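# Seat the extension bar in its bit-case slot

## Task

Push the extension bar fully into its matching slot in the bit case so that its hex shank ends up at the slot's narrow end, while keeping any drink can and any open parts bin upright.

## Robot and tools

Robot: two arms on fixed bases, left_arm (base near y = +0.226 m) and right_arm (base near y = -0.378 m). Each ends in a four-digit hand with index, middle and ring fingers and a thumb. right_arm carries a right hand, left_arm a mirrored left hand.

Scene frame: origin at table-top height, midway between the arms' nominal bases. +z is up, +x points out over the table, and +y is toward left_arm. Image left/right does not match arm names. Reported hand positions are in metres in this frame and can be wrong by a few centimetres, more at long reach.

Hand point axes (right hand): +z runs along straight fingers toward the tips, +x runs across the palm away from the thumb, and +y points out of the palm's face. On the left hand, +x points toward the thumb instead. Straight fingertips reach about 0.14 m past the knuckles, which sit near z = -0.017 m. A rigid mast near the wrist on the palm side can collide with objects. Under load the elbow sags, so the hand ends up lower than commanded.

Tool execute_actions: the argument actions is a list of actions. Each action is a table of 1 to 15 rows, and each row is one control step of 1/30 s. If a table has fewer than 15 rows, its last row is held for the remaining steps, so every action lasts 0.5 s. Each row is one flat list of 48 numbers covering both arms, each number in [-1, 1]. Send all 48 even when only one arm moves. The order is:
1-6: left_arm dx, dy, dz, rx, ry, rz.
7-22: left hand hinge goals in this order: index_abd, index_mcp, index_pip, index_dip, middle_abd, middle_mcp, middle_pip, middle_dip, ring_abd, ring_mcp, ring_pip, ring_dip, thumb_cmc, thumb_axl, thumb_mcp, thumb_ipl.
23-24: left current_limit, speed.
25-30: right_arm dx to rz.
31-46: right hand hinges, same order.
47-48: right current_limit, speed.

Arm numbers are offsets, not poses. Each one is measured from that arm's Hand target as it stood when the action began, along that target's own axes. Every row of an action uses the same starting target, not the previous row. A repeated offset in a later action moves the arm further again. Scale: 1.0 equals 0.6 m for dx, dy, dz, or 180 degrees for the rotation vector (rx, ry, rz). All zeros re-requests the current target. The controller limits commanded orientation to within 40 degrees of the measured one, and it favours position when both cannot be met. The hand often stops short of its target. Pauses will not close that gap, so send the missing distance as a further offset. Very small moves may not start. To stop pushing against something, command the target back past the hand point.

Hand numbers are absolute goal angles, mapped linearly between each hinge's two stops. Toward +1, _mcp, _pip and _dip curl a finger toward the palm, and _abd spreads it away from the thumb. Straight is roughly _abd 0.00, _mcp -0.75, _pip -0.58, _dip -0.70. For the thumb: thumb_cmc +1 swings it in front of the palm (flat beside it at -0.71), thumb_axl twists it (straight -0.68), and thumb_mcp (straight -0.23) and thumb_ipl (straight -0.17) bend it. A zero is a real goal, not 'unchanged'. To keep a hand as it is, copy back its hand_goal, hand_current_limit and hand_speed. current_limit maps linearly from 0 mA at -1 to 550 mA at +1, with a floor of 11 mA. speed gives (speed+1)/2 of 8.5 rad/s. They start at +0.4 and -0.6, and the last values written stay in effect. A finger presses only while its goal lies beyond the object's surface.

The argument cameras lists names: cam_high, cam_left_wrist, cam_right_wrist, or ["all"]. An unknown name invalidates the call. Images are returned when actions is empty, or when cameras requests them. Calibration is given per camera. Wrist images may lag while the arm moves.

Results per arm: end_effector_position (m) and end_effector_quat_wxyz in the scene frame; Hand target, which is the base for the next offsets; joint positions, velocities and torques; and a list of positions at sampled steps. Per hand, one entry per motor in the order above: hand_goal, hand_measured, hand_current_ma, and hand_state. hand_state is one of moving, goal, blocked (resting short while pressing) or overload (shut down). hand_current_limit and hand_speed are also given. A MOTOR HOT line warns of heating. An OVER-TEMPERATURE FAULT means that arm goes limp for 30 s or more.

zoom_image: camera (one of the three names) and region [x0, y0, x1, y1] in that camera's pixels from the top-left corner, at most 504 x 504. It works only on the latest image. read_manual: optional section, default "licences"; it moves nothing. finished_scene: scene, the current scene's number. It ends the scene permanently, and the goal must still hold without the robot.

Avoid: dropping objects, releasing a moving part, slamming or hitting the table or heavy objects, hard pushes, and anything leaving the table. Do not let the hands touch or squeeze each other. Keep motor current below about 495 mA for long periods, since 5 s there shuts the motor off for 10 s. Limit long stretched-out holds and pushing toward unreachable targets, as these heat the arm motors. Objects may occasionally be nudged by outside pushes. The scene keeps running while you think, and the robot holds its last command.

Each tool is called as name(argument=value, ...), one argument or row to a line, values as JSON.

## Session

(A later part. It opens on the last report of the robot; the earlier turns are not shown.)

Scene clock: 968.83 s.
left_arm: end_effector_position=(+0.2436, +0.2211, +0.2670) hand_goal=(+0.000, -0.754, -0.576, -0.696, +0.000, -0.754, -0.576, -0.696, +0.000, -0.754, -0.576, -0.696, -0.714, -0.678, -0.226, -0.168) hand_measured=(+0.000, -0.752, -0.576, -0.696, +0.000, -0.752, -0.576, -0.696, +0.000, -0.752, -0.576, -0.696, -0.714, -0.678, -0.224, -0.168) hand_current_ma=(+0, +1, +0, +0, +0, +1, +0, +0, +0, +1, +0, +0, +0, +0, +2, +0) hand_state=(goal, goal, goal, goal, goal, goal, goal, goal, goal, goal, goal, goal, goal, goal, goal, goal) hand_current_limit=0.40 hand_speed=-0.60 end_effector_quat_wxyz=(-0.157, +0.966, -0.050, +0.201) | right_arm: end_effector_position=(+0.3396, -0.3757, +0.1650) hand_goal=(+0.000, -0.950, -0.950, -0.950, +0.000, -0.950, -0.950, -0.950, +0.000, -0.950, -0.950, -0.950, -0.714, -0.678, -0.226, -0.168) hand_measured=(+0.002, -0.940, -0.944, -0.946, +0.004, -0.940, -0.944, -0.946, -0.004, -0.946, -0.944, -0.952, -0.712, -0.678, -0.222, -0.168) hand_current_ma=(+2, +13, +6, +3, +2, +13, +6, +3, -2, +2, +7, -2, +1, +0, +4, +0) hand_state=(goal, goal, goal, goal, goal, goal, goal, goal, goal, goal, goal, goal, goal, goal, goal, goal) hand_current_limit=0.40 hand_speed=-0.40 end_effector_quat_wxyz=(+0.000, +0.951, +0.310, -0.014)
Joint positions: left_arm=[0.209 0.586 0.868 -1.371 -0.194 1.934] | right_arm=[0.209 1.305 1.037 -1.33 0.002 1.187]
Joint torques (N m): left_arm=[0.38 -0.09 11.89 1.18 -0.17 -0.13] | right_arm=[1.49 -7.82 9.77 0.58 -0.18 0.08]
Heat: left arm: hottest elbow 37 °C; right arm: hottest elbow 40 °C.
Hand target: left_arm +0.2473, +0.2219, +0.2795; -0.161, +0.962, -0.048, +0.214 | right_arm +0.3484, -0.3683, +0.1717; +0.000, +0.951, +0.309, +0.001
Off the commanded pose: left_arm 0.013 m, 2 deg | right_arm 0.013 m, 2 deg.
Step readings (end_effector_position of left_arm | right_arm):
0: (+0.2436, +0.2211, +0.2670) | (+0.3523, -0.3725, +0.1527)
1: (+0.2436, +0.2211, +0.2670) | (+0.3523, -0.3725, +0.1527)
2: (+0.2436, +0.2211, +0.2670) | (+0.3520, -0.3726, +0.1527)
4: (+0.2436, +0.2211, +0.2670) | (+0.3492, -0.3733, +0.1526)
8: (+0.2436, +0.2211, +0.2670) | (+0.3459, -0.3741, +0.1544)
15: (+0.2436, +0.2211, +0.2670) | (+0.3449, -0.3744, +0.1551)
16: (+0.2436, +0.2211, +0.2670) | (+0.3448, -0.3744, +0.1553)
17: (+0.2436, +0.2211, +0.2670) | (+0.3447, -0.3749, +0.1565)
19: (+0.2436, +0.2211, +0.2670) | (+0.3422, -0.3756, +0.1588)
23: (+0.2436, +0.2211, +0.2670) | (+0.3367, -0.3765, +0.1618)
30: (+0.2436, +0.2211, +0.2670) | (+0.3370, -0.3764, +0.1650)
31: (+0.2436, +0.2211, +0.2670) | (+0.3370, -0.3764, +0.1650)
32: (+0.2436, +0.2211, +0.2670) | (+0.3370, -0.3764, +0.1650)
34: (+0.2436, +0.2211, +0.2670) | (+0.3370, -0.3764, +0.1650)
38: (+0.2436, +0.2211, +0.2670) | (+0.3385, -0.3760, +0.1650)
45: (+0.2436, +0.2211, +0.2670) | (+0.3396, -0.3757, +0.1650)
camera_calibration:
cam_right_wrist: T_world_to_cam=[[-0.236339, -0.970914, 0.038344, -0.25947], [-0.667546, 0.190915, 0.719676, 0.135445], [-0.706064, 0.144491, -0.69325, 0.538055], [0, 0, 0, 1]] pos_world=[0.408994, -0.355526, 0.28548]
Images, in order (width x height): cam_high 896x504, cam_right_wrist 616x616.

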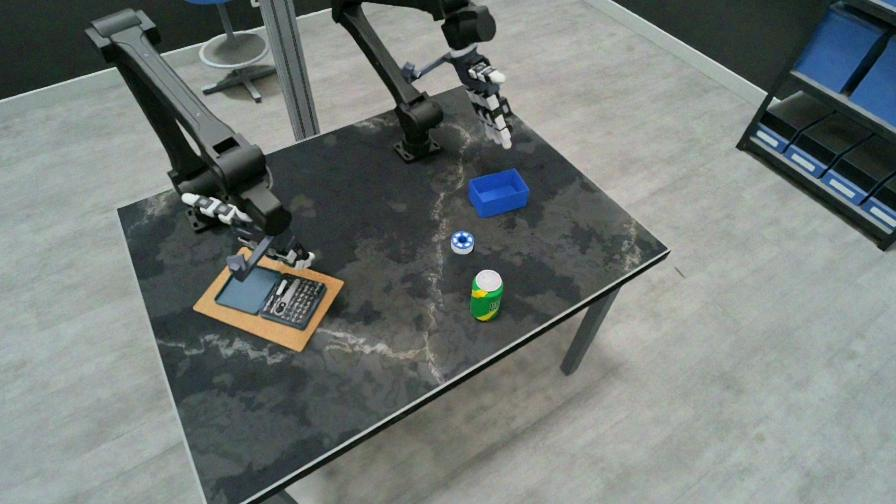

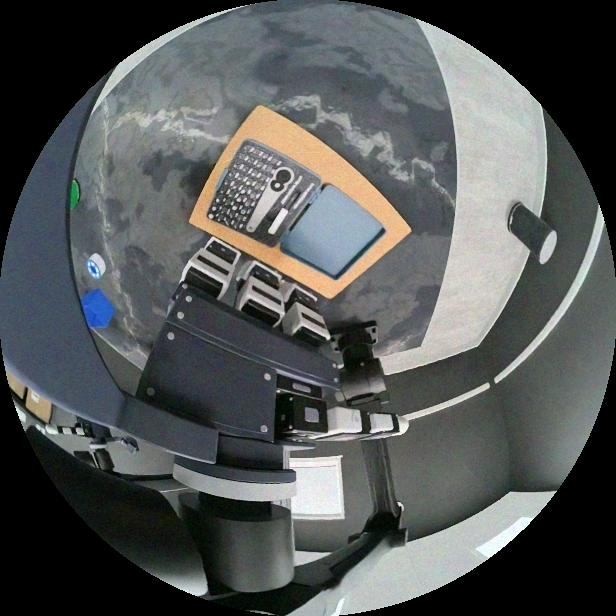

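execute_actions(
  actions=[
    [[0,0,0,0,0,0,0,-0.754,-0.576,-0.696,0,-0.754,-0.576,-0.696,0,-0.754,-0.576,-0.696,-0.714,-0.678,-0.226,-0.168,0.4,-0.6,-0.0077,-0.0413,0,0,0,0,0,-0.95,-0.95,-0.95,0,-0.95,-0.95,-0.95,0,-0.95,-0.95,-0.95,-0.714,-0.678,-0.226,-0.168,0.4,-0.4]],
    [[0,0,0,0,0,0,0,-0.754,-0.576,-0.696,0,-0.754,-0.576,-0.696,0,-0.754,-0.576,-0.696,-0.714,-0.678,-0.226,-0.168,0.4,-0.6,0,0,0,0,0,0,0,-0.95,-0.95,-0.95,0,-0.863,-0.576,-0.696,0,-0.95,-0.95,-0.95,-0.714,-0.678,-0.226,-0.168,0.4,-0.5]],
    [[0,0,0,0,0,0,0,-0.754,-0.576,-0.696,0,-0.754,-0.576,-0.696,0,-0.754,-0.576,-0.696,-0.714,-0.678,-0.226,-0.168,0.4,-0.6,0,0,0.025,0,0,0,0,-0.95,-0.95,-0.95,0,-0.863,-0.576,-0.696,0,-0.95,-0.95,-0.95,-0.714,-0.678,-0.226,-0.168,0.4,-0.5]],
  ],
  cameras=["cam_right_wrist","cam_high"],
)

zoom_image(
  camera="cam_right_wrist",
  region=[245, 185, 315, 255],
)

zoom_image(
  camera="cam_high",
  region=[250, 260, 330, 340],
)

Scene clock: 1027.17 s.
left_arm: end_effector_position=(+0.2436, +0.2211, +0.2670) hand_goal=(+0.000, -0.754, -0.576, -0.696, +0.000, -0.754, -0.576, -0.696, +0.000, -0.754, -0.576, -0.696, -0.714, -0.678, -0.226, -0.168) hand_measured=(+0.000, -0.752, -0.576, -0.696, +0.000, -0.752, -0.576, -0.696, +0.000, -0.752, -0.576, -0.696, -0.714, -0.678, -0.224, -0.168) hand_current_ma=(+0, +1, +0, +0, +0, +1, +0, +0, +0, +1, +0, +0, +0, +0, +2, +0) hand_state=(goal, goal, goal, goal, goal, goal, goal, goal, goal, goal, goal, goal, goal, goal, goal, goal) hand_current_limit=0.40 hand_speed=-0.60 end_effector_quat_wxyz=(-0.157, +0.966, -0.050, +0.201) | right_arm: end_effector_position=(+0.3302, -0.3559, +0.1614) hand_goal=(+0.000, -0.950, -0.950, -0.950, +0.000, -0.864, -0.576, -0.696, +0.000, -0.950, -0.950, -0.950, -0.714, -0.678, -0.226, -0.168) hand_measured=(+0.002, -0.940, -0.944, -0.946, +0.004, -0.862, -0.578, -0.698, -0.004, -0.946, -0.944, -0.952, -0.712, -0.678, -0.222, -0.168) hand_current_ma=(+1, +13, +6, +3, +2, +1, -1, -2, -2, +3, +7, -2, +1, +0, +4, +0) hand_state=(goal, goal, goal, goal, goal, goal, goal, goal, goal, goal, goal, goal, goal, goal, goal, goal) hand_current_limit=0.40 hand_speed=-0.50 end_effector_quat_wxyz=(+0.000, +0.951, +0.310, +0.002)
Joint positions: left_arm=[0.209 0.586 0.868 -1.371 -0.194 1.934] | right_arm=[0.27 1.277 1.002 -1.292 0 1.249]
Joint torques (N m): left_arm=[0.38 -0.09 11.89 1.18 -0.17 -0.13] | right_arm=[1.44 -7 7.87 0.65 -0.1 0.08]
Heat: left arm: hottest elbow 37 °C; right arm: hottest elbow 43 °C.
Hand target: left_arm +0.2473, +0.2219, +0.2795; -0.161, +0.962, -0.048, +0.214 | right_arm +0.3300, -0.3510, +0.1567; +0.000, +0.951, +0.310, +0.000
Off the commanded pose: left_arm 0.013 m, 2 deg | right_arm 0.007 m, 0 deg.
Step readings (end_effector_position of left_arm | right_arm):
0: (+0.2436, +0.2211, +0.2670) | (+0.3396, -0.3757, +0.1650)
1: (+0.2436, +0.2211, +0.2670) | (+0.3396, -0.3757, +0.1650)
2: (+0.2436, +0.2211, +0.2670) | (+0.3393, -0.3747, +0.1650)
4: (+0.2436, +0.2211, +0.2670) | (+0.3383, -0.3718, +0.1658)
8: (+0.2436, +0.2211, +0.2670) | (+0.3356, -0.3601, +0.1706)
15: (+0.2436, +0.2211, +0.2670) | (+0.3333, -0.3549, +0.1743)
16: (+0.2436, +0.2211, +0.2670) | (+0.3330, -0.3550, +0.1742)
17: (+0.2436, +0.2211, +0.2670) | (+0.3328, -0.3551, +0.1740)
19: (+0.2436, +0.2211, +0.2670) | (+0.3325, -0.3552, +0.1737)
23: (+0.2436, +0.2211, +0.2670) | (+0.3321, -0.3553, +0.1734)
30: (+0.2436, +0.2211, +0.2670) | (+0.3320, -0.3554, +0.1734)
31: (+0.2436, +0.2211, +0.2670) | (+0.3319, -0.3554, +0.1733)
32: (+0.2436, +0.2211, +0.2670) | (+0.3320, -0.3554, +0.1726)
34: (+0.2436, +0.2211, +0.2670) | (+0.3323, -0.3553, +0.1698)
38: (+0.2436, +0.2211, +0.2670) | (+0.3298, -0.3561, +0.1629)
45: (+0.2436, +0.2211, +0.2670) | (+0.3301, -0.3560, +0.1614)
camera_calibration:
cam_right_wrist: T_world_to_cam=[[-0.237244, -0.971193, 0.0223404, -0.239552], [-0.688582, 0.18434, 0.701337, 0.135524], [-0.685252, 0.151005, -0.712479, 0.524553], [0, 0, 0, 1]] pos_world=[0.395938, -0.336843, 0.284037]
Images, in order (width x height): cam_high 896x504, cam_right_wrist 616x616.

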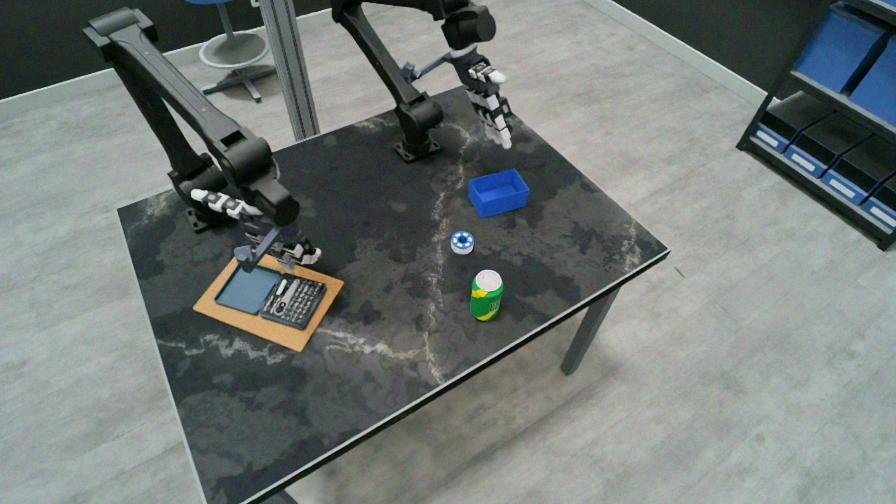

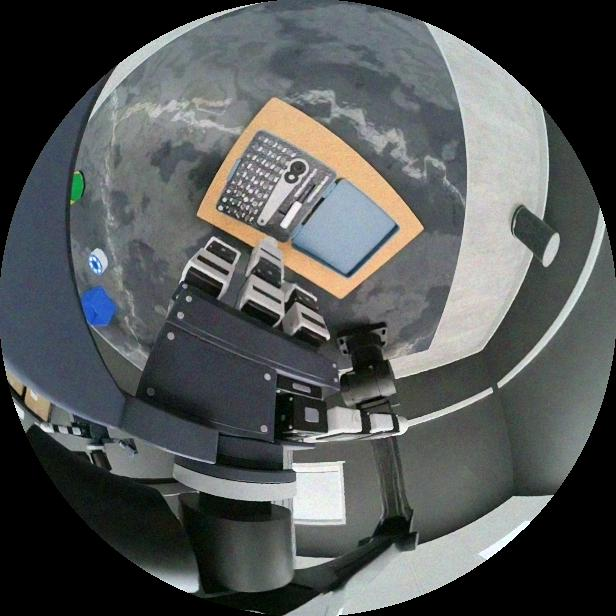

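Scaled by 7.200 from the camera's 616x616 image, which has a finer 880x880 frame.

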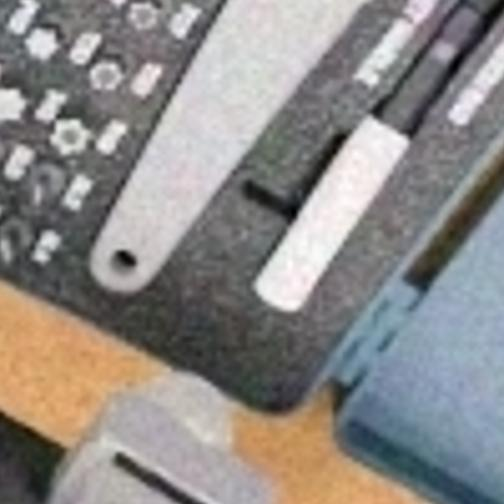

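Scaled by 6.300 from the camera's 896x504 image, which has a finer 1280x720 frame.

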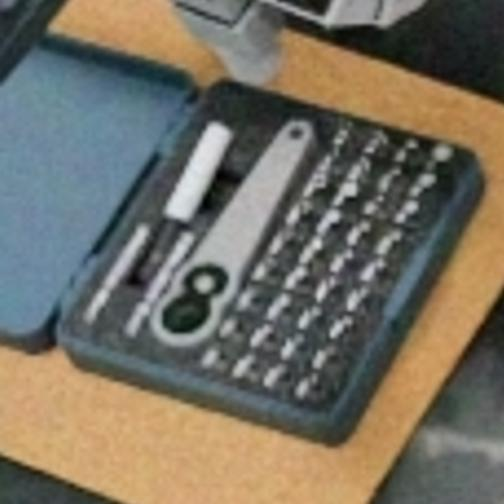

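execute_actions(
  actions=[
    [[0,0,0,0,0,0,0,-0.754,-0.576,-0.696,0,-0.754,-0.576,-0.696,0,-0.754,-0.576,-0.696,-0.714,-0.678,-0.226,-0.168,0.4,-0.6,0,0,0.019,0,0,0,0,-0.95,-0.95,-0.95,0,-0.863,-0.576,-0.696,0,-0.95,-0.95,-0.95,-0.714,-0.678,-0.226,-0.168,0.2,-0.8]],
    [[0,0,0,0,0,0,0,-0.754,-0.576,-0.696,0,-0.754,-0.576,-0.696,0,-0.754,-0.576,-0.696,-0.714,-0.678,-0.226,-0.168,0.4,-0.6,0,0,0,0,0,0,0,-0.95,-0.95,-0.95,0,-0.8,-0.576,-0.696,0,-0.95,-0.95,-0.95,-0.714,-0.678,-0.226,-0.168,0.2,-0.9]],
  ],
  cameras=["cam_right_wrist"],
)

zoom_image(
  camera="cam_right_wrist",
  region=[245, 185, 315, 255],
)

Scene clock: 1040.10 s.
left_arm: end_effector_position=(+0.2436, +0.2211, +0.2670) hand_goal=(+0.000, -0.754, -0.576, -0.696, +0.000, -0.754, -0.576, -0.696, +0.000, -0.754, -0.576, -0.696, -0.714, -0.678, -0.226, -0.168) hand_measured=(+0.000, -0.752, -0.576, -0.696, +0.000, -0.752, -0.576, -0.696, +0.000, -0.752, -0.576, -0.696, -0.714, -0.678, -0.224, -0.168) hand_current_ma=(+0, +1, +0, +0, +0, +1, +0, +0, +0, +1, +0, +0, +0, +0, +2, +0) hand_state=(goal, goal, goal, goal, goal, goal, goal, goal, goal, goal, goal, goal, goal, goal, goal, goal) hand_current_limit=0.40 hand_speed=-0.60 end_effector_quat_wxyz=(-0.157, +0.966, -0.050, +0.201) | right_arm: end_effector_position=(+0.3305, -0.3558, +0.1518) hand_goal=(+0.000, -0.950, -0.950, -0.950, +0.000, -0.800, -0.576, -0.696, +0.000, -0.950, -0.950, -0.950, -0.714, -0.678, -0.226, -0.168) hand_measured=(+0.002, -0.940, -0.944, -0.946, +0.004, -0.800, -0.578, -0.698, -0.004, -0.946, -0.944, -0.952, -0.712, -0.678, -0.222, -0.168) hand_current_ma=(+1, +13, +6, +3, +2, +0, -1, -2, -2, +3, +7, -2, +1, +0, +4, +0) hand_state=(goal, goal, goal, goal, goal, goal, goal, goal, goal, goal, goal, goal, goal, goal, goal, goal) hand_current_limit=0.20 hand_speed=-0.90 end_effector_quat_wxyz=(+0.000, +0.951, +0.310, +0.005)
Joint positions: left_arm=[0.209 0.586 0.868 -1.371 -0.194 1.934] | right_arm=[0.27 1.282 0.98 -1.259 0 1.249]
Joint torques (N m): left_arm=[0.38 -0.03 11.89 1.18 -0.17 -0.13] | right_arm=[1.44 -6.65 7.76 0.68 -0.1 0.07]
Heat: left arm: hottest elbow 37 °C; right arm: hottest elbow 41 °C.
Hand target: left_arm +0.2473, +0.2219, +0.2795; -0.161, +0.962, -0.048, +0.214 | right_arm +0.3301, -0.3509, +0.1454; +0.000, +0.951, +0.310, +0.001
Off the commanded pose: left_arm 0.013 m, 2 deg | right_arm 0.008 m, 0 deg.
Step readings (end_effector_position of left_arm | right_arm):
0: (+0.2436, +0.2211, +0.2670) | (+0.3302, -0.3559, +0.1614)
1: (+0.2436, +0.2211, +0.2670) | (+0.3302, -0.3559, +0.1614)
2: (+0.2436, +0.2211, +0.2670) | (+0.3305, -0.3558, +0.1610)
4: (+0.2436, +0.2211, +0.2670) | (+0.3313, -0.3556, +0.1592)
8: (+0.2436, +0.2211, +0.2670) | (+0.3301, -0.3560, +0.1541)
15: (+0.2436, +0.2211, +0.2670) | (+0.3304, -0.3559, +0.1518)
16: (+0.2436, +0.2211, +0.2670) | (+0.3305, -0.3559, +0.1518)
17: (+0.2436, +0.2211, +0.2670) | (+0.3305, -0.3559, +0.1518)
19: (+0.2436, +0.2211, +0.2670) | (+0.3305, -0.3559, +0.1518)
23: (+0.2436, +0.2211, +0.2670) | (+0.3305, -0.3558, +0.1518)
30: (+0.2436, +0.2211, +0.2670) | (+0.3305, -0.3558, +0.1518)
camera_calibration:
cam_right_wrist: T_world_to_cam=[[-0.237331, -0.971235, 0.0193829, -0.238687], [-0.692378, 0.183118, 0.697911, 0.143806], [-0.681385, 0.152216, -0.715922, 0.517632], [0, 0, 0, 1]] pos_world=[0.395627, -0.336947, 0.274847]
Images, in order (width x height): cam_right_wrist 616x616.

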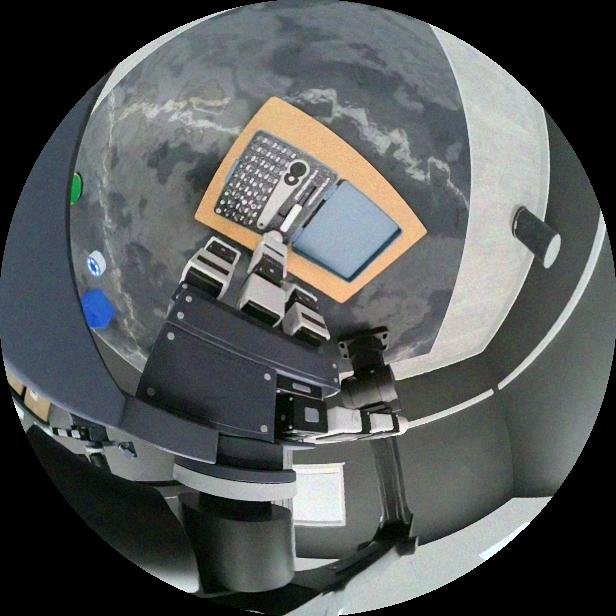

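Scaled by 7.200 from the camera's 616x616 image, which has a finer 880x880 frame.

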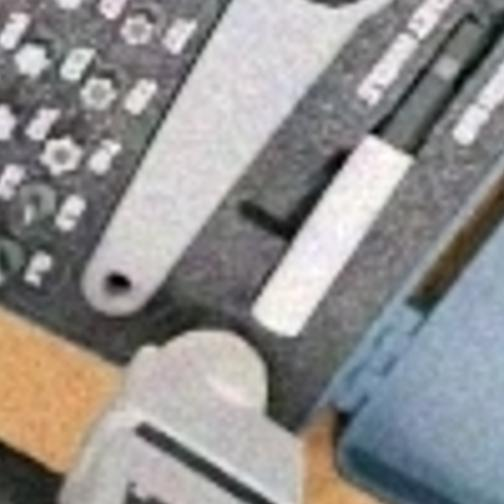

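execute_actions(
  actions=[
    [[0,0,0,0,0,0,0,-0.754,-0.576,-0.696,0,-0.754,-0.576,-0.696,0,-0.754,-0.576,-0.696,-0.714,-0.678,-0.226,-0.168,0.4,-0.6,0,0,0,0,0,0,0,-0.95,-0.95,-0.95,0,-0.76,-0.576,-0.696,0,-0.95,-0.95,-0.95,-0.714,-0.678,-0.226,-0.168,0.0,-0.95]],
    [[0,0,0,0,0,0,0,-0.754,-0.576,-0.696,0,-0.754,-0.576,-0.696,0,-0.754,-0.576,-0.696,-0.714,-0.678,-0.226,-0.168,0.4,-0.6,0,0,0,0,0,0,0,-0.95,-0.95,-0.95,-0.03,-0.74,-0.576,-0.696,0,-0.95,-0.95,-0.95,-0.714,-0.678,-0.226,-0.168,0.0,-0.95]],
  ],
  cameras=["cam_right_wrist"],
)

zoom_image(
  camera="cam_right_wrist",
  region=[255, 175, 325, 245],
)

Scene clock: 1047.37 s.
left_arm: end_effector_position=(+0.2436, +0.2211, +0.2670) hand_goal=(+0.000, -0.754, -0.576, -0.696, +0.000, -0.754, -0.576, -0.696, +0.000, -0.754, -0.576, -0.696, -0.714, -0.678, -0.226, -0.168) hand_measured=(+0.000, -0.752, -0.576, -0.696, +0.000, -0.752, -0.576, -0.696, +0.000, -0.752, -0.576, -0.696, -0.714, -0.678, -0.224, -0.168) hand_current_ma=(+0, +1, +0, +0, +0, +1, +0, +0, +0, +1, +0, +0, +0, +0, +2, +0) hand_state=(goal, goal, goal, goal, goal, goal, goal, goal, goal, goal, goal, goal, goal, goal, goal, goal) hand_current_limit=0.40 hand_speed=-0.60 end_effector_quat_wxyz=(-0.157, +0.966, -0.050, +0.201) | right_arm: end_effector_position=(+0.3305, -0.3556, +0.1518) hand_goal=(+0.000, -0.950, -0.950, -0.950, -0.030, -0.740, -0.576, -0.696, +0.000, -0.950, -0.950, -0.950, -0.714, -0.678, -0.226, -0.168) hand_measured=(+0.002, -0.940, -0.944, -0.946, -0.012, -0.760, -0.578, -0.698, -0.004, -0.946, -0.944, -0.952, -0.712, -0.678, -0.222, -0.168) hand_current_ma=(+1, +13, +6, +3, +20, -33, -2, -2, -2, +3, +7, -2, +1, +0, +4, +0) hand_state=(goal, goal, goal, goal, goal, goal, goal, goal, goal, goal, goal, goal, goal, goal, goal, goal) hand_current_limit=0.00 hand_speed=-0.95 end_effector_quat_wxyz=(+0.000, +0.951, +0.310, +0.005)
Joint positions: left_arm=[0.209 0.586 0.868 -1.371 -0.194 1.934] | right_arm=[0.271 1.282 0.98 -1.259 0 1.249]
Joint torques (N m): left_arm=[0.38 -0.09 11.89 1.18 -0.17 -0.13] | right_arm=[1.44 -6.59 7.79 0.7 -0.08 0.08]
Heat: left arm: hottest elbow 37 °C; right arm: hottest elbow 41 °C.
Hand target: left_arm +0.2473, +0.2219, +0.2795; -0.161, +0.962, -0.048, +0.214 | right_arm +0.3301, -0.3509, +0.1453; +0.000, +0.951, +0.310, +0.001
Off the commanded pose: left_arm 0.013 m, 2 deg | right_arm 0.008 m, 0 deg.
Step readings (end_effector_position of left_arm | right_arm):
0: (+0.2436, +0.2211, +0.2670) | (+0.3305, -0.3558, +0.1518)
1: (+0.2436, +0.2211, +0.2670) | (+0.3305, -0.3558, +0.1518)
2: (+0.2436, +0.2211, +0.2670) | (+0.3305, -0.3558, +0.1518)
4: (+0.2436, +0.2211, +0.2670) | (+0.3305, -0.3558, +0.1518)
8: (+0.2436, +0.2211, +0.2670) | (+0.3305, -0.3558, +0.1518)
15: (+0.2436, +0.2211, +0.2670) | (+0.3305, -0.3558, +0.1518)
16: (+0.2436, +0.2211, +0.2670) | (+0.3305, -0.3558, +0.1518)
17: (+0.2436, +0.2211, +0.2670) | (+0.3305, -0.3558, +0.1518)
19: (+0.2436, +0.2211, +0.2670) | (+0.3305, -0.3558, +0.1518)
23: (+0.2436, +0.2211, +0.2670) | (+0.3305, -0.3556, +0.1518)
30: (+0.2436, +0.2211, +0.2670) | (+0.3305, -0.3556, +0.1518)
camera_calibration:
cam_right_wrist: T_world_to_cam=[[-0.236977, -0.971328, 0.0190944, -0.238585], [-0.692347, 0.182636, 0.698068, 0.143552], [-0.68154, 0.152206, -0.715777, 0.51762], [0, 0, 0, 1]] pos_world=[0.395628, -0.336747, 0.274847]
Images, in order (width x height): cam_right_wrist 616x616.

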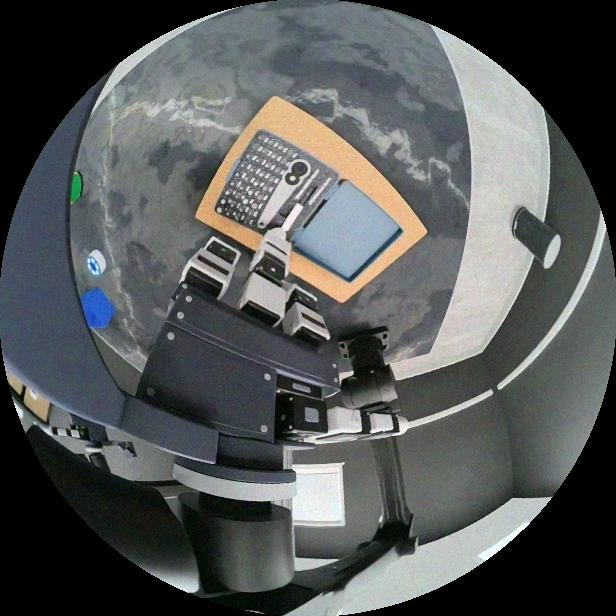

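Scaled by 7.200 from the camera's 616x616 image, which has a finer 880x880 frame.

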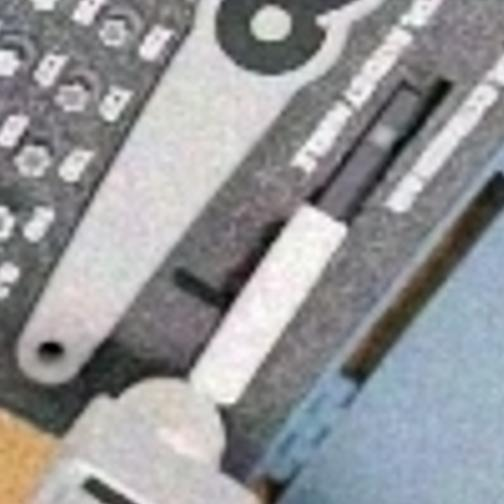

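execute_actions(
  actions=[
    [[0,0,0,0,0,0,0,-0.754,-0.576,-0.696,0,-0.754,-0.576,-0.696,0,-0.754,-0.576,-0.696,-0.714,-0.678,-0.226,-0.168,0.4,-0.6,0,0,0,0,0,0,0,-0.95,-0.95,-0.95,-0.03,-0.7,-0.576,-0.696,0,-0.95,-0.95,-0.95,-0.714,-0.678,-0.226,-0.168,0.0,-0.95]],
    [[0,0,0,0,0,0,0,-0.754,-0.576,-0.696,0,-0.754,-0.576,-0.696,0,-0.754,-0.576,-0.696,-0.714,-0.678,-0.226,-0.168,0.4,-0.6,0,0,0,0,0,0,0,-0.95,-0.95,-0.95,-0.03,-0.66,-0.576,-0.696,0,-0.95,-0.95,-0.95,-0.714,-0.678,-0.226,-0.168,0.0,-0.95]],
  ],
  cameras=["cam_right_wrist"],
)

zoom_image(
  camera="cam_right_wrist",
  region=[255, 175, 325, 245],
)

Scene clock: 1056.00 s.
left_arm: end_effector_position=(+0.2436, +0.2211, +0.2670) hand_goal=(+0.000, -0.754, -0.576, -0.696, +0.000, -0.754, -0.576, -0.696, +0.000, -0.754, -0.576, -0.696, -0.714, -0.678, -0.226, -0.168) hand_measured=(+0.000, -0.752, -0.576, -0.696, +0.000, -0.752, -0.576, -0.696, +0.000, -0.752, -0.576, -0.696, -0.714, -0.678, -0.224, -0.168) hand_current_ma=(+0, +1, +0, +0, +0, +1, +0, +0, +0, +1, +0, +0, +0, +0, +2, +0) hand_state=(goal, goal, goal, goal, goal, goal, goal, goal, goal, goal, goal, goal, goal, goal, goal, goal) hand_current_limit=0.40 hand_speed=-0.60 end_effector_quat_wxyz=(-0.157, +0.966, -0.050, +0.201) | right_arm: end_effector_position=(+0.3304, -0.3551, +0.1515) hand_goal=(+0.000, -0.950, -0.950, -0.950, -0.030, -0.660, -0.576, -0.696, +0.000, -0.950, -0.950, -0.950, -0.714, -0.678, -0.226, -0.168) hand_measured=(+0.002, -0.940, -0.944, -0.946, -0.022, -0.714, -0.588, -0.702, -0.004, -0.946, -0.944, -0.952, -0.712, -0.678, -0.222, -0.168) hand_current_ma=(+1, +13, +6, +3, +7, -134, -13, -5, -2, +3, +7, -2, +1, +0, +4, +0) hand_state=(goal, goal, goal, goal, goal, blocked, goal, goal, goal, goal, goal, goal, goal, goal, goal, goal) hand_current_limit=0.00 hand_speed=-0.95 end_effector_quat_wxyz=(-0.001, +0.951, +0.310, +0.005)
Joint positions: left_arm=[0.209 0.586 0.868 -1.371 -0.194 1.934] | right_arm=[0.271 1.282 0.98 -1.259 -0.003 1.249]
Joint torques (N m): left_arm=[0.32 -0.09 11.9 1.18 -0.17 -0.13] | right_arm=[1.38 -6.59 7.8 0.7 0.05 0.08]
Heat: left arm: hottest elbow 37 °C; right arm: hottest elbow 40 °C.
Hand target: left_arm +0.2473, +0.2219, +0.2795; -0.161, +0.962, -0.048, +0.214 | right_arm +0.3302, -0.3510, +0.1454; +0.000, +0.951, +0.310, +0.001
Off the commanded pose: left_arm 0.013 m, 2 deg | right_arm 0.007 m, 1 deg.
Step readings (end_effector_position of left_arm | right_arm):
0: (+0.2436, +0.2211, +0.2670) | (+0.3305, -0.3556, +0.1518)
1: (+0.2436, +0.2211, +0.2670) | (+0.3305, -0.3556, +0.1518)
2: (+0.2436, +0.2211, +0.2670) | (+0.3305, -0.3556, +0.1518)
4: (+0.2436, +0.2211, +0.2670) | (+0.3305, -0.3555, +0.1517)
8: (+0.2436, +0.2211, +0.2670) | (+0.3305, -0.3555, +0.1517)
15: (+0.2436, +0.2211, +0.2670) | (+0.3305, -0.3555, +0.1517)
16: (+0.2436, +0.2211, +0.2670) | (+0.3305, -0.3555, +0.1517)
17: (+0.2436, +0.2211, +0.2670) | (+0.3305, -0.3555, +0.1517)
19: (+0.2436, +0.2211, +0.2670) | (+0.3305, -0.3554, +0.1517)
23: (+0.2436, +0.2211, +0.2670) | (+0.3304, -0.3551, +0.1515)
30: (+0.2436, +0.2211, +0.2670) | (+0.3304, -0.3551, +0.1515)
camera_calibration:
cam_right_wrist: T_world_to_cam=[[-0.237001, -0.97137, 0.016478, -0.237797], [-0.691714, 0.18063, 0.699217, 0.142438], [-0.682175, 0.154317, -0.71472, 0.517993], [0, 0, 0, 1]] pos_world=[0.39553, -0.336652, 0.274543]
Images, in order (width x height): cam_right_wrist 616x616.

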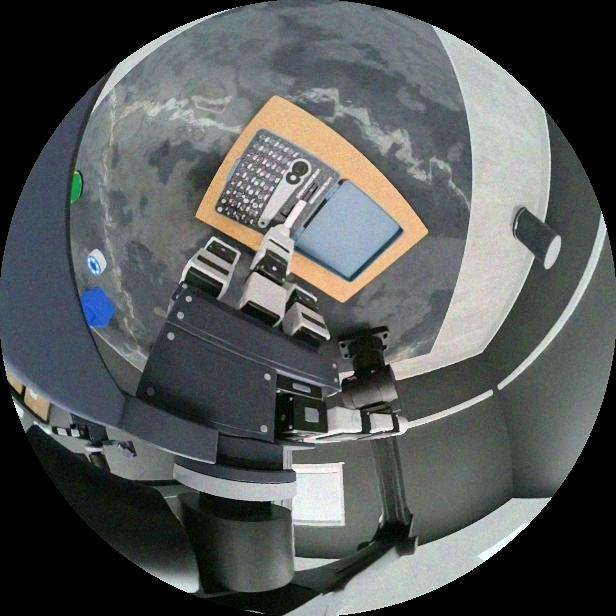

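Scaled by 7.200 from the camera's 616x616 image, which has a finer 880x880 frame.

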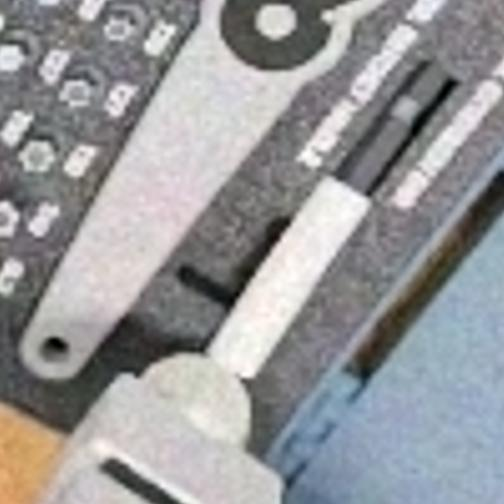

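execute_actions(
  actions=[
    [[0,0,0,0,0,0,0,-0.754,-0.576,-0.696,0,-0.754,-0.576,-0.696,0,-0.754,-0.576,-0.696,-0.714,-0.678,-0.226,-0.168,0.4,-0.6,0,0,0,0,0,0,0,-0.95,-0.95,-0.95,0,-0.863,-0.576,-0.696,0,-0.95,-0.95,-0.95,-0.714,-0.678,-0.226,-0.168,0.4,-0.6]],
    [[0,0,0,0,0,0,0,-0.754,-0.576,-0.696,0,-0.754,-0.576,-0.696,0,-0.754,-0.576,-0.696,-0.714,-0.678,-0.226,-0.168,0.4,-0.6,0,0,-0.055,0,0,0,0,-0.95,-0.95,-0.95,0,-0.863,-0.576,-0.696,0,-0.95,-0.95,-0.95,-0.714,-0.678,-0.226,-0.168,0.4,-0.6]],
    [[0,0,0,0,0,0,0,-0.754,-0.576,-0.696,0,-0.754,-0.576,-0.696,0,-0.754,-0.576,-0.696,-0.714,-0.678,-0.226,-0.168,0.4,-0.6,0,0,0.0,0,0,0,0,-0.95,-0.95,-0.95,0,-0.616,-0.576,-0.696,0,-0.95,-0.95,-0.95,-0.714,-0.678,-0.226,-0.168,0.4,-0.6]],
    [[0,0,0,0,0,0,0,-0.754,-0.576,-0.696,0,-0.754,-0.576,-0.696,0,-0.754,-0.576,-0.696,-0.714,-0.678,-0.226,-0.168,0.4,-0.6,0,0,0.03,0,0,0,0,-0.95,-0.95,-0.95,0,-0.616,-0.576,-0.696,0,-0.95,-0.95,-0.95,-0.714,-0.678,-0.226,-0.168,0.4,-0.6]],
  ],
  cameras=["cam_right_wrist","cam_high"],
)

zoom_image(
  camera="cam_right_wrist",
  region=[255, 175, 325, 245],
)

zoom_image(
  camera="cam_high",
  region=[250, 260, 330, 340],
)

Scene clock: 1071.20 s.
left_arm: end_effector_position=(+0.2436, +0.2211, +0.2670) hand_goal=(+0.000, -0.754, -0.576, -0.696, +0.000, -0.754, -0.576, -0.696, +0.000, -0.754, -0.576, -0.696, -0.714, -0.678, -0.226, -0.168) hand_measured=(+0.000, -0.752, -0.576, -0.696, +0.000, -0.752, -0.576, -0.696, +0.000, -0.752, -0.576, -0.696, -0.714, -0.678, -0.224, -0.168) hand_current_ma=(+0, +1, +0, +0, +0, +1, +0, +0, +0, +1, +0, +0, +0, +0, +2, +0) hand_state=(goal, goal, goal, goal, goal, goal, goal, goal, goal, goal, goal, goal, goal, goal, goal, goal) hand_current_limit=0.40 hand_speed=-0.60 end_effector_quat_wxyz=(-0.157, +0.966, -0.050, +0.201) | right_arm: end_effector_position=(+0.3259, -0.3566, +0.1604) hand_goal=(+0.000, -0.950, -0.950, -0.950, +0.000, -0.616, -0.576, -0.696, +0.000, -0.950, -0.950, -0.950, -0.714, -0.678, -0.226, -0.168) hand_measured=(+0.002, -0.940, -0.944, -0.946, -0.004, -0.618, -0.578, -0.700, -0.004, -0.946, -0.944, -0.952, -0.712, -0.678, -0.222, -0.168) hand_current_ma=(+1, +13, +6, +3, -2, -2, -1, -2, -2, +3, +7, -2, +1, +0, +4, +0) hand_state=(goal, goal, goal, goal, goal, goal, goal, goal, goal, goal, goal, goal, goal, goal, goal, goal) hand_current_limit=0.40 hand_speed=-0.60 end_effector_quat_wxyz=(-0.002, +0.951, +0.310, -0.004)
Joint positions: left_arm=[0.209 0.586 0.868 -1.371 -0.194 1.934] | right_arm=[0.271 1.273 0.997 -1.302 -0.003 1.249]
Joint torques (N m): left_arm=[0.38 -0.03 11.89 1.18 -0.18 -0.13] | right_arm=[1.44 -6.83 8.8 0.66 0.05 0.08]
Heat: left arm: hottest elbow 37 °C; right arm: hottest elbow 40 °C.
Hand target: left_arm +0.2473, +0.2219, +0.2795; -0.161, +0.962, -0.048, +0.214 | right_arm +0.3301, -0.3510, +0.1603; +0.000, +0.951, +0.310, +0.000
Off the commanded pose: left_arm 0.013 m, 2 deg | right_arm 0.007 m, 1 deg.
Step readings (end_effector_position of left_arm | right_arm):
0: (+0.2436, +0.2211, +0.2670) | (+0.3304, -0.3551, +0.1515)
1: (+0.2436, +0.2211, +0.2670) | (+0.3304, -0.3551, +0.1515)
2: (+0.2436, +0.2211, +0.2670) | (+0.3304, -0.3551, +0.1515)
4: (+0.2436, +0.2211, +0.2670) | (+0.3304, -0.3551, +0.1515)
8: (+0.2436, +0.2211, +0.2670) | (+0.3304, -0.3551, +0.1515)
15: (+0.2436, +0.2211, +0.2670) | (+0.3304, -0.3551, +0.1515)
16: (+0.2436, +0.2211, +0.2670) | (+0.3304, -0.3551, +0.1515)
17: (+0.2436, +0.2211, +0.2670) | (+0.3298, -0.3553, +0.1515)
19: (+0.2436, +0.2211, +0.2670) | (+0.3256, -0.3566, +0.1514)
23: (+0.2436, +0.2211, +0.2670) | (+0.3179, -0.3591, +0.1528)
30: (+0.2436, +0.2211, +0.2670) | (+0.3187, -0.3588, +0.1595)
31: (+0.2436, +0.2211, +0.2670) | (+0.3190, -0.3587, +0.1600)
32: (+0.2436, +0.2211, +0.2670) | (+0.3191, -0.3587, +0.1603)
34: (+0.2436, +0.2211, +0.2670) | (+0.3191, -0.3587, +0.1604)
38: (+0.2436, +0.2211, +0.2670) | (+0.3190, -0.3587, +0.1604)
45: (+0.2436, +0.2211, +0.2670) | (+0.3190, -0.3587, +0.1604)
46: (+0.2436, +0.2211, +0.2670) | (+0.3190, -0.3587, +0.1604)
47: (+0.2436, +0.2211, +0.2670) | (+0.3190, -0.3587, +0.1604)
49: (+0.2436, +0.2211, +0.2670) | (+0.3201, -0.3584, +0.1604)
53: (+0.2436, +0.2211, +0.2670) | (+0.3241, -0.3571, +0.1604)
60: (+0.2436, +0.2211, +0.2670) | (+0.3258, -0.3566, +0.1604)
camera_calibration:
cam_right_wrist: T_world_to_cam=[[-0.23667, -0.971263, 0.0252265, -0.241865], [-0.680424, 0.184223, 0.709285, 0.129304], [-0.693549, 0.150702, -0.70447, 0.522272], [0, 0, 0, 1]] pos_world=[0.392961, -0.337443, 0.282313]
Images, in order (width x height): cam_high 896x504, cam_right_wrist 616x616.

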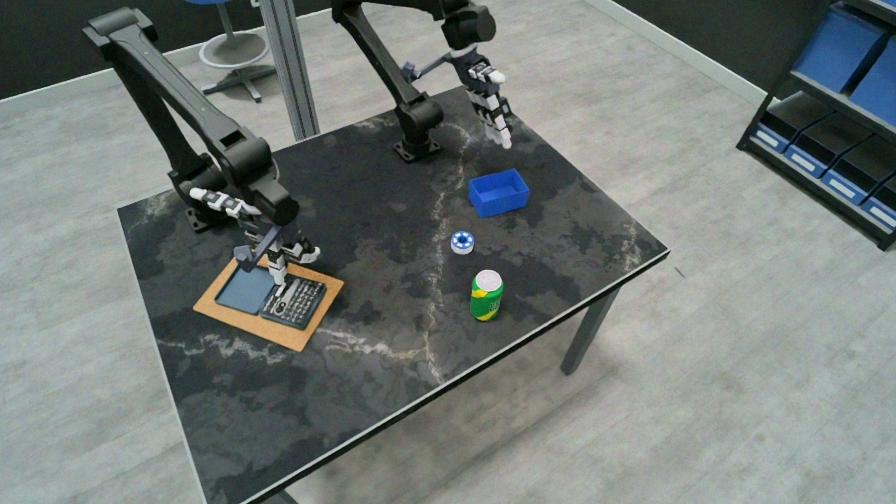

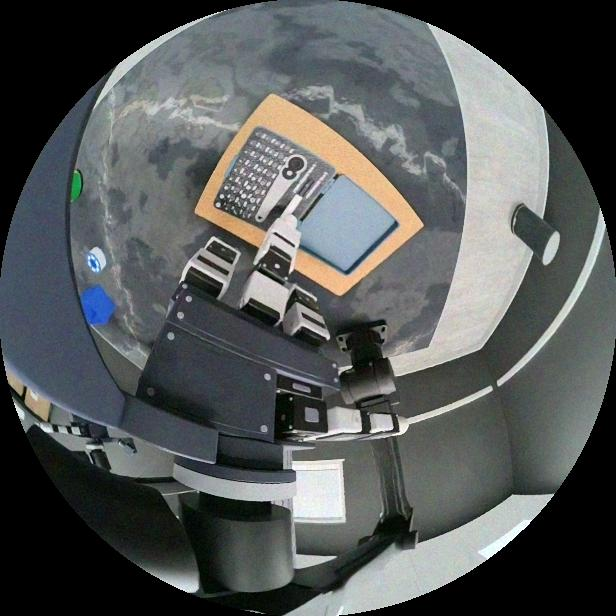

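Scaled by 7.200 from the camera's 616x616 image, which has a finer 880x880 frame.

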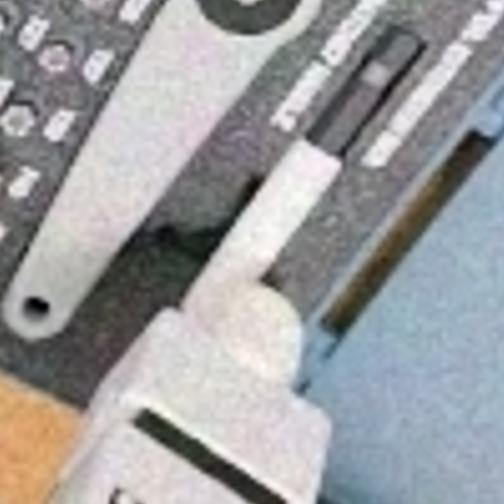

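Scaled by 6.300 from the camera's 896x504 image, which has a finer 1280x720 frame.

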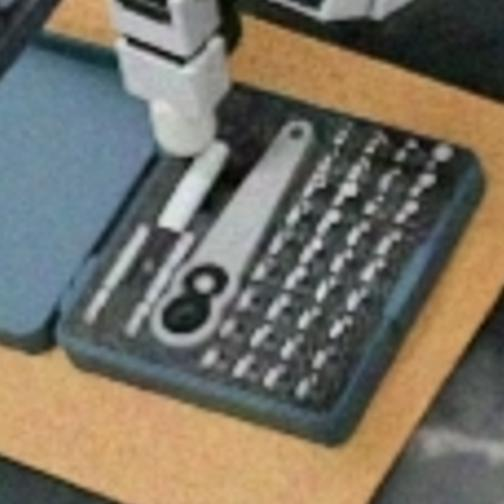

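execute_actions(
  actions=[
    [[0,0,0,0,0,0,0,-0.754,-0.576,-0.696,0,-0.754,-0.576,-0.696,0,-0.754,-0.576,-0.696,-0.714,-0.678,-0.226,-0.168,0.4,-0.6,0,0,0.012,0,0,0,0,-0.95,-0.95,-0.95,0,-0.616,-0.576,-0.696,0,-0.95,-0.95,-0.95,-0.714,-0.678,-0.226,-0.168,0.4,-0.6]],
  ],
  cameras=["cam_right_wrist"],
)

zoom_image(
  camera="cam_right_wrist",
  region=[255, 175, 325, 245],
)

Scene clock: 1077.80 s.
left_arm: end_effector_position=(+0.2436, +0.2211, +0.2670) hand_goal=(+0.000, -0.754, -0.576, -0.696, +0.000, -0.754, -0.576, -0.696, +0.000, -0.754, -0.576, -0.696, -0.714, -0.678, -0.226, -0.168) hand_measured=(+0.000, -0.752, -0.576, -0.696, +0.000, -0.752, -0.576, -0.696, +0.000, -0.752, -0.576, -0.696, -0.714, -0.678, -0.224, -0.168) hand_current_ma=(+0, +1, +0, +0, +0, +1, +0, +0, +0, +1, +0, +0, +0, +0, +2, +0) hand_state=(goal, goal, goal, goal, goal, goal, goal, goal, goal, goal, goal, goal, goal, goal, goal, goal) hand_current_limit=0.40 hand_speed=-0.60 end_effector_quat_wxyz=(-0.157, +0.966, -0.050, +0.201) | right_arm: end_effector_position=(+0.3306, -0.3551, +0.1603) hand_goal=(+0.000, -0.950, -0.950, -0.950, +0.000, -0.616, -0.576, -0.696, +0.000, -0.950, -0.950, -0.950, -0.714, -0.678, -0.226, -0.168) hand_measured=(+0.002, -0.940, -0.944, -0.946, -0.004, -0.618, -0.578, -0.700, -0.004, -0.946, -0.944, -0.952, -0.712, -0.678, -0.222, -0.168) hand_current_ma=(+1, +13, +6, +3, -2, -2, -1, -2, -2, +3, +7, -2, +1, +0, +4, +0) hand_state=(goal, goal, goal, goal, goal, goal, goal, goal, goal, goal, goal, goal, goal, goal, goal, goal) hand_current_limit=0.40 hand_speed=-0.60 end_effector_quat_wxyz=(-0.001, +0.951, +0.310, +0.006)
Joint positions: left_arm=[0.209 0.586 0.868 -1.371 -0.194 1.934] | right_arm=[0.271 1.274 0.997 -1.282 -0.003 1.249]
Joint torques (N m): left_arm=[0.38 -0.03 11.9 1.18 -0.17 -0.13] | right_arm=[1.49 -6.53 7.75 0.68 0.06 0.08]
Heat: left arm: hottest elbow 37 °C; right arm: hottest elbow 40 °C.
Hand target: left_arm +0.2473, +0.2219, +0.2795; -0.161, +0.962, -0.048, +0.214 | right_arm +0.3301, -0.3510, +0.1531; +0.000, +0.951, +0.310, +0.000
Off the commanded pose: left_arm 0.013 m, 2 deg | right_arm 0.008 m, 1 deg.
Step readings (end_effector_position of left_arm | right_arm):
0: (+0.2436, +0.2211, +0.2670) | (+0.3259, -0.3566, +0.1604)
1: (+0.2436, +0.2211, +0.2670) | (+0.3259, -0.3565, +0.1604)
2: (+0.2436, +0.2211, +0.2670) | (+0.3263, -0.3564, +0.1604)
4: (+0.2436, +0.2211, +0.2670) | (+0.3277, -0.3560, +0.1604)
8: (+0.2436, +0.2211, +0.2670) | (+0.3299, -0.3553, +0.1605)
15: (+0.2436, +0.2211, +0.2670) | (+0.3305, -0.3551, +0.1604)
camera_calibration:
cam_right_wrist: T_world_to_cam=[[-0.237024, -0.971383, 0.0152884, -0.237604], [-0.693222, 0.180134, 0.69785, 0.137026], [-0.680634, 0.154809, -0.716081, 0.524296], [0, 0, 0, 1]] pos_world=[0.395525, -0.336654, 0.283448]
Images, in order (width x height): cam_right_wrist 616x616.

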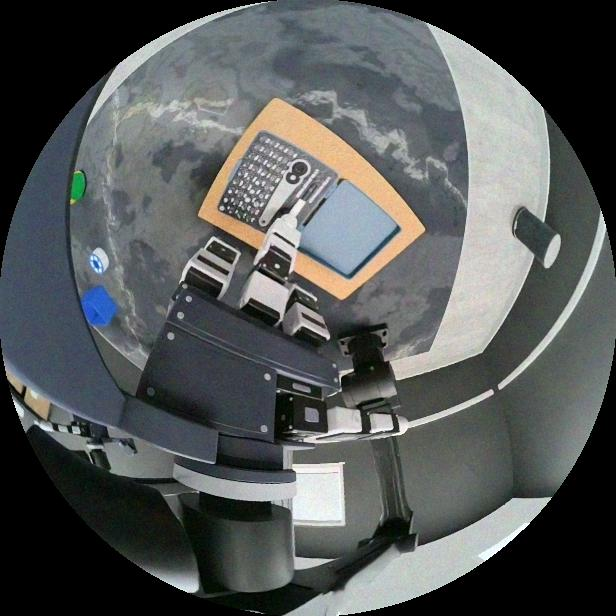

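Scaled by 7.200 from the camera's 616x616 image, which has a finer 880x880 frame.

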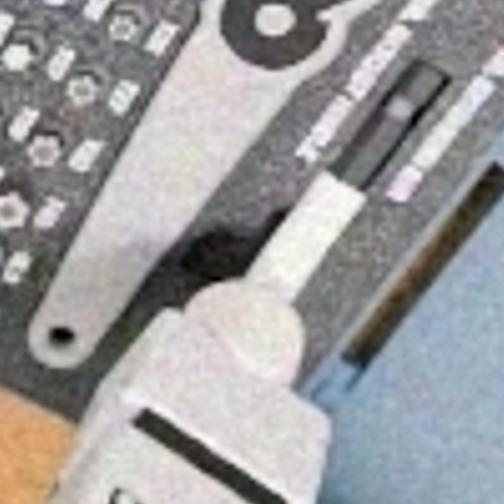

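execute_actions(
  actions=[
    [[0,0,0,0,0,0,0,-0.754,-0.576,-0.696,0,-0.754,-0.576,-0.696,0,-0.754,-0.576,-0.696,-0.714,-0.678,-0.226,-0.168,0.4,-0.6,0,0,0.01,0,0,0,0,-0.95,-0.95,-0.95,0,-0.616,-0.576,-0.696,0,-0.95,-0.95,-0.95,-0.714,-0.678,-0.226,-0.168,0.4,-0.6]],
    [[0,0,0,0,0,0,0,-0.754,-0.576,-0.696,0,-0.754,-0.576,-0.696,0,-0.754,-0.576,-0.696,-0.714,-0.678,-0.226,-0.168,0.4,-0.6,0,0,0.008,0,0,0,0,-0.95,-0.95,-0.95,0,-0.616,-0.576,-0.696,0,-0.95,-0.95,-0.95,-0.714,-0.678,-0.226,-0.168,0.4,-0.6]],
  ],
  cameras=["cam_right_wrist"],
)

zoom_image(
  camera="cam_right_wrist",
  region=[255, 175, 325, 245],
)

Scene clock: 1087.80 s.
left_arm: end_effector_position=(+0.2436, +0.2211, +0.2670) hand_goal=(+0.000, -0.754, -0.576, -0.696, +0.000, -0.754, -0.576, -0.696, +0.000, -0.754, -0.576, -0.696, -0.714, -0.678, -0.226, -0.168) hand_measured=(+0.000, -0.752, -0.576, -0.696, +0.000, -0.752, -0.576, -0.696, +0.000, -0.752, -0.576, -0.696, -0.714, -0.678, -0.224, -0.168) hand_current_ma=(+0, +1, +0, +0, +0, +1, +0, +0, +0, +1, +0, +0, +0, +0, +2, +0) hand_state=(goal, goal, goal, goal, goal, goal, goal, goal, goal, goal, goal, goal, goal, goal, goal, goal) hand_current_limit=0.40 hand_speed=-0.60 end_effector_quat_wxyz=(-0.157, +0.966, -0.050, +0.201) | right_arm: end_effector_position=(+0.3312, -0.3549, +0.1516) hand_goal=(+0.000, -0.950, -0.950, -0.950, +0.000, -0.616, -0.576, -0.696, +0.000, -0.950, -0.950, -0.950, -0.714, -0.678, -0.226, -0.168) hand_measured=(+0.002, -0.940, -0.944, -0.946, -0.002, -0.618, -0.578, -0.698, -0.004, -0.946, -0.944, -0.952, -0.712, -0.678, -0.222, -0.168) hand_current_ma=(+1, +13, +6, +3, -1, -1, -1, -2, -2, +3, +7, -2, +1, +0, +4, +0) hand_state=(goal, goal, goal, goal, goal, goal, goal, goal, goal, goal, goal, goal, goal, goal, goal, goal) hand_current_limit=0.40 hand_speed=-0.60 end_effector_quat_wxyz=(-0.001, +0.951, +0.310, +0.008)
Joint positions: left_arm=[0.209 0.586 0.868 -1.371 -0.194 1.934] | right_arm=[0.271 1.28 0.978 -1.253 -0.003 1.249]
Joint torques (N m): left_arm=[0.32 -0.09 11.89 1.18 -0.17 -0.13] | right_arm=[1.32 -6.12 7.49 0.77 0.06 0.07]
Heat: left arm: hottest elbow 37 °C; right arm: hottest elbow 39 °C.
Hand target: left_arm +0.2473, +0.2219, +0.2795; -0.161, +0.962, -0.048, +0.214 | right_arm +0.3301, -0.3509, +0.1423; +0.000, +0.951, +0.310, +0.001
Off the commanded pose: left_arm 0.013 m, 2 deg | right_arm 0.010 m, 1 deg.
Step readings (end_effector_position of left_arm | right_arm):
0: (+0.2436, +0.2211, +0.2670) | (+0.3306, -0.3550, +0.1603)
1: (+0.2436, +0.2211, +0.2670) | (+0.3306, -0.3550, +0.1603)
2: (+0.2436, +0.2211, +0.2670) | (+0.3308, -0.3550, +0.1600)
4: (+0.2436, +0.2211, +0.2670) | (+0.3311, -0.3549, +0.1589)
8: (+0.2436, +0.2211, +0.2670) | (+0.3302, -0.3552, +0.1551)
15: (+0.2436, +0.2211, +0.2670) | (+0.3301, -0.3552, +0.1538)
16: (+0.2436, +0.2211, +0.2670) | (+0.3301, -0.3552, +0.1538)
17: (+0.2436, +0.2211, +0.2670) | (+0.3303, -0.3551, +0.1538)
19: (+0.2436, +0.2211, +0.2670) | (+0.3306, -0.3550, +0.1531)
23: (+0.2436, +0.2211, +0.2670) | (+0.3311, -0.3549, +0.1519)
30: (+0.2436, +0.2211, +0.2670) | (+0.3312, -0.3549, +0.1516)
camera_calibration:
cam_right_wrist: T_world_to_cam=[[-0.237486, -0.971306, 0.0128681, -0.236608], [-0.696172, 0.179424, 0.695091, 0.144494], [-0.677454, 0.156116, -0.718807, 0.518286], [0, 0, 0, 1]] pos_world=[0.395517, -0.336657, 0.275156]
Images, in order (width x height): cam_right_wrist 616x616.

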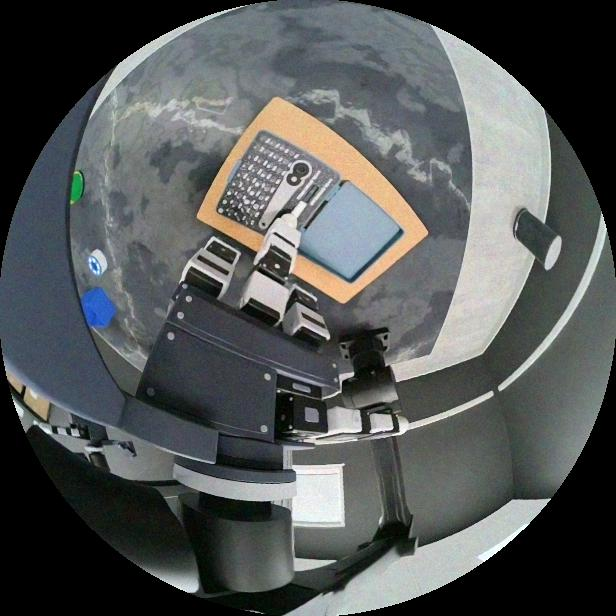

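Scaled by 7.200 from the camera's 616x616 image, which has a finer 880x880 frame.

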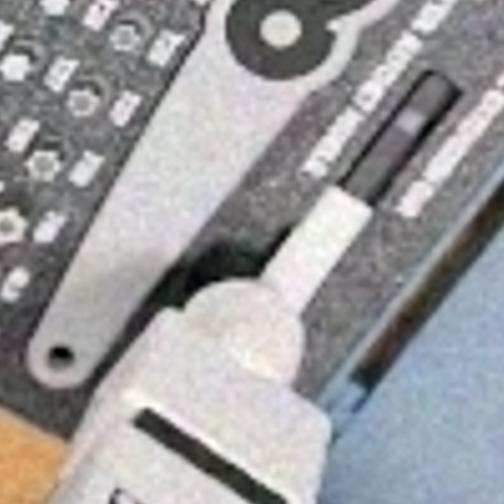

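execute_actions(
  actions=[
    [[0,0,0,0,0,0,0,-0.754,-0.576,-0.696,0,-0.754,-0.576,-0.696,0,-0.754,-0.576,-0.696,-0.714,-0.678,-0.226,-0.168,0.4,-0.6,0,0,0.008,0,0,0,0,-0.95,-0.95,-0.95,0,-0.616,-0.576,-0.696,0,-0.95,-0.95,-0.95,-0.714,-0.678,-0.226,-0.168,0.4,-0.6]],
    [[0,0,0,0,0,0,0,-0.754,-0.576,-0.696,0,-0.754,-0.576,-0.696,0,-0.754,-0.576,-0.696,-0.714,-0.678,-0.226,-0.168,0.4,-0.6,0,0,0.008,0,0,0,0,-0.95,-0.95,-0.95,0,-0.616,-0.576,-0.696,0,-0.95,-0.95,-0.95,-0.714,-0.678,-0.226,-0.168,0.4,-0.6]],
  ],
  cameras=["cam_right_wrist"],
)

zoom_image(
  camera="cam_right_wrist",
  region=[255, 175, 325, 245],
)

Scene clock: 1095.17 s.
left_arm: end_effector_position=(+0.2436, +0.2211, +0.2670) hand_goal=(+0.000, -0.754, -0.576, -0.696, +0.000, -0.754, -0.576, -0.696, +0.000, -0.754, -0.576, -0.696, -0.714, -0.678, -0.226, -0.168) hand_measured=(+0.000, -0.752, -0.576, -0.696, +0.000, -0.752, -0.576, -0.696, +0.000, -0.752, -0.576, -0.696, -0.714, -0.678, -0.224, -0.168) hand_current_ma=(+0, +1, +0, +0, +0, +1, +0, +0, +0, +1, +0, +0, +0, +0, +2, +0) hand_state=(goal, goal, goal, goal, goal, goal, goal, goal, goal, goal, goal, goal, goal, goal, goal, goal) hand_current_limit=0.40 hand_speed=-0.60 end_effector_quat_wxyz=(-0.157, +0.966, -0.050, +0.201) | right_arm: end_effector_position=(+0.3328, -0.3544, +0.1475) hand_goal=(+0.000, -0.950, -0.950, -0.950, +0.000, -0.616, -0.576, -0.696, +0.000, -0.950, -0.950, -0.950, -0.714, -0.678, -0.226, -0.168) hand_measured=(+0.002, -0.940, -0.944, -0.946, -0.014, -0.622, -0.580, -0.698, -0.004, -0.946, -0.944, -0.952, -0.712, -0.678, -0.222, -0.168) hand_current_ma=(+1, +13, +6, +3, -14, -6, -2, -2, -2, +3, +7, -2, +1, +0, +4, +0) hand_state=(goal, goal, goal, goal, goal, goal, goal, goal, goal, goal, goal, goal, goal, goal, goal, goal) hand_current_limit=0.40 hand_speed=-0.60 end_effector_quat_wxyz=(-0.001, +0.951, +0.309, +0.013)
Joint positions: left_arm=[0.209 0.586 0.868 -1.371 -0.194 1.934] | right_arm=[0.271 1.283 0.969 -1.232 -0.003 1.251]
Joint torques (N m): left_arm=[0.38 -0.03 11.89 1.18 -0.17 -0.13] | right_arm=[1.38 -5.77 6.79 1.01 0.07 0.06]
Heat: left arm: hottest elbow 37 °C; right arm: hottest elbow 40 °C.
Hand target: left_arm +0.2473, +0.2219, +0.2795; -0.161, +0.962, -0.048, +0.214 | right_arm +0.3301, -0.3510, +0.1328; +0.000, +0.951, +0.310, +0.001
Off the commanded pose: left_arm 0.013 m, 2 deg | right_arm 0.016 m, 1 deg.
Step readings (end_effector_position of left_arm | right_arm):
0: (+0.2436, +0.2211, +0.2670) | (+0.3312, -0.3549, +0.1516)
1: (+0.2436, +0.2211, +0.2670) | (+0.3312, -0.3549, +0.1516)
2: (+0.2436, +0.2211, +0.2670) | (+0.3311, -0.3549, +0.1514)
4: (+0.2436, +0.2211, +0.2670) | (+0.3313, -0.3548, +0.1505)
8: (+0.2436, +0.2211, +0.2670) | (+0.3319, -0.3546, +0.1484)
15: (+0.2436, +0.2211, +0.2670) | (+0.3317, -0.3547, +0.1482)
16: (+0.2436, +0.2211, +0.2670) | (+0.3318, -0.3547, +0.1482)
17: (+0.2436, +0.2211, +0.2670) | (+0.3319, -0.3546, +0.1480)
19: (+0.2436, +0.2211, +0.2670) | (+0.3321, -0.3546, +0.1475)
23: (+0.2436, +0.2211, +0.2670) | (+0.3327, -0.3544, +0.1475)
30: (+0.2436, +0.2211, +0.2670) | (+0.3328, -0.3544, +0.1475)
camera_calibration:
cam_right_wrist: T_world_to_cam=[[-0.239023, -0.970978, 0.00831066, -0.234354], [-0.701705, 0.17864, 0.689709, 0.150834], [-0.671177, 0.159025, -0.724039, 0.51607], [0, 0, 0, 1]] pos_world=[0.3962, -0.336566, 0.271571]
Images, in order (width x height): cam_right_wrist 616x616.

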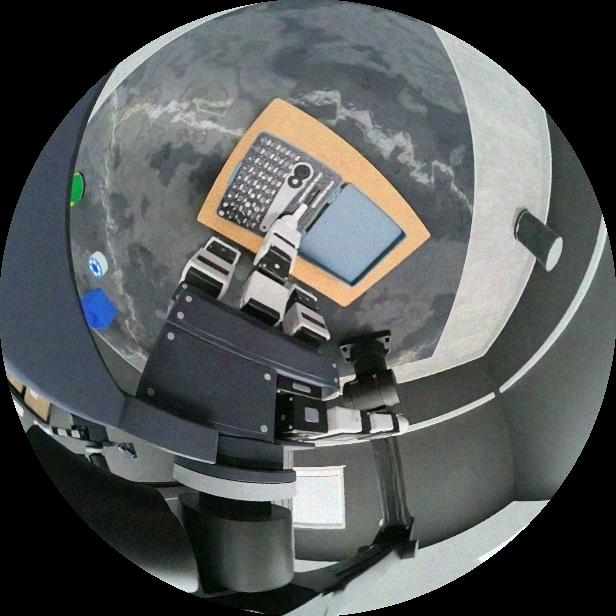

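Scaled by 7.200 from the camera's 616x616 image, which has a finer 880x880 frame.

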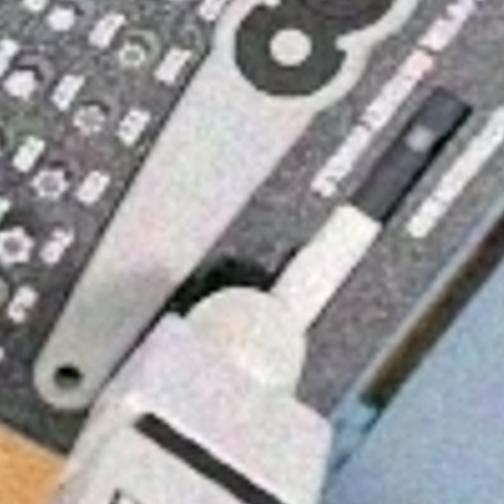

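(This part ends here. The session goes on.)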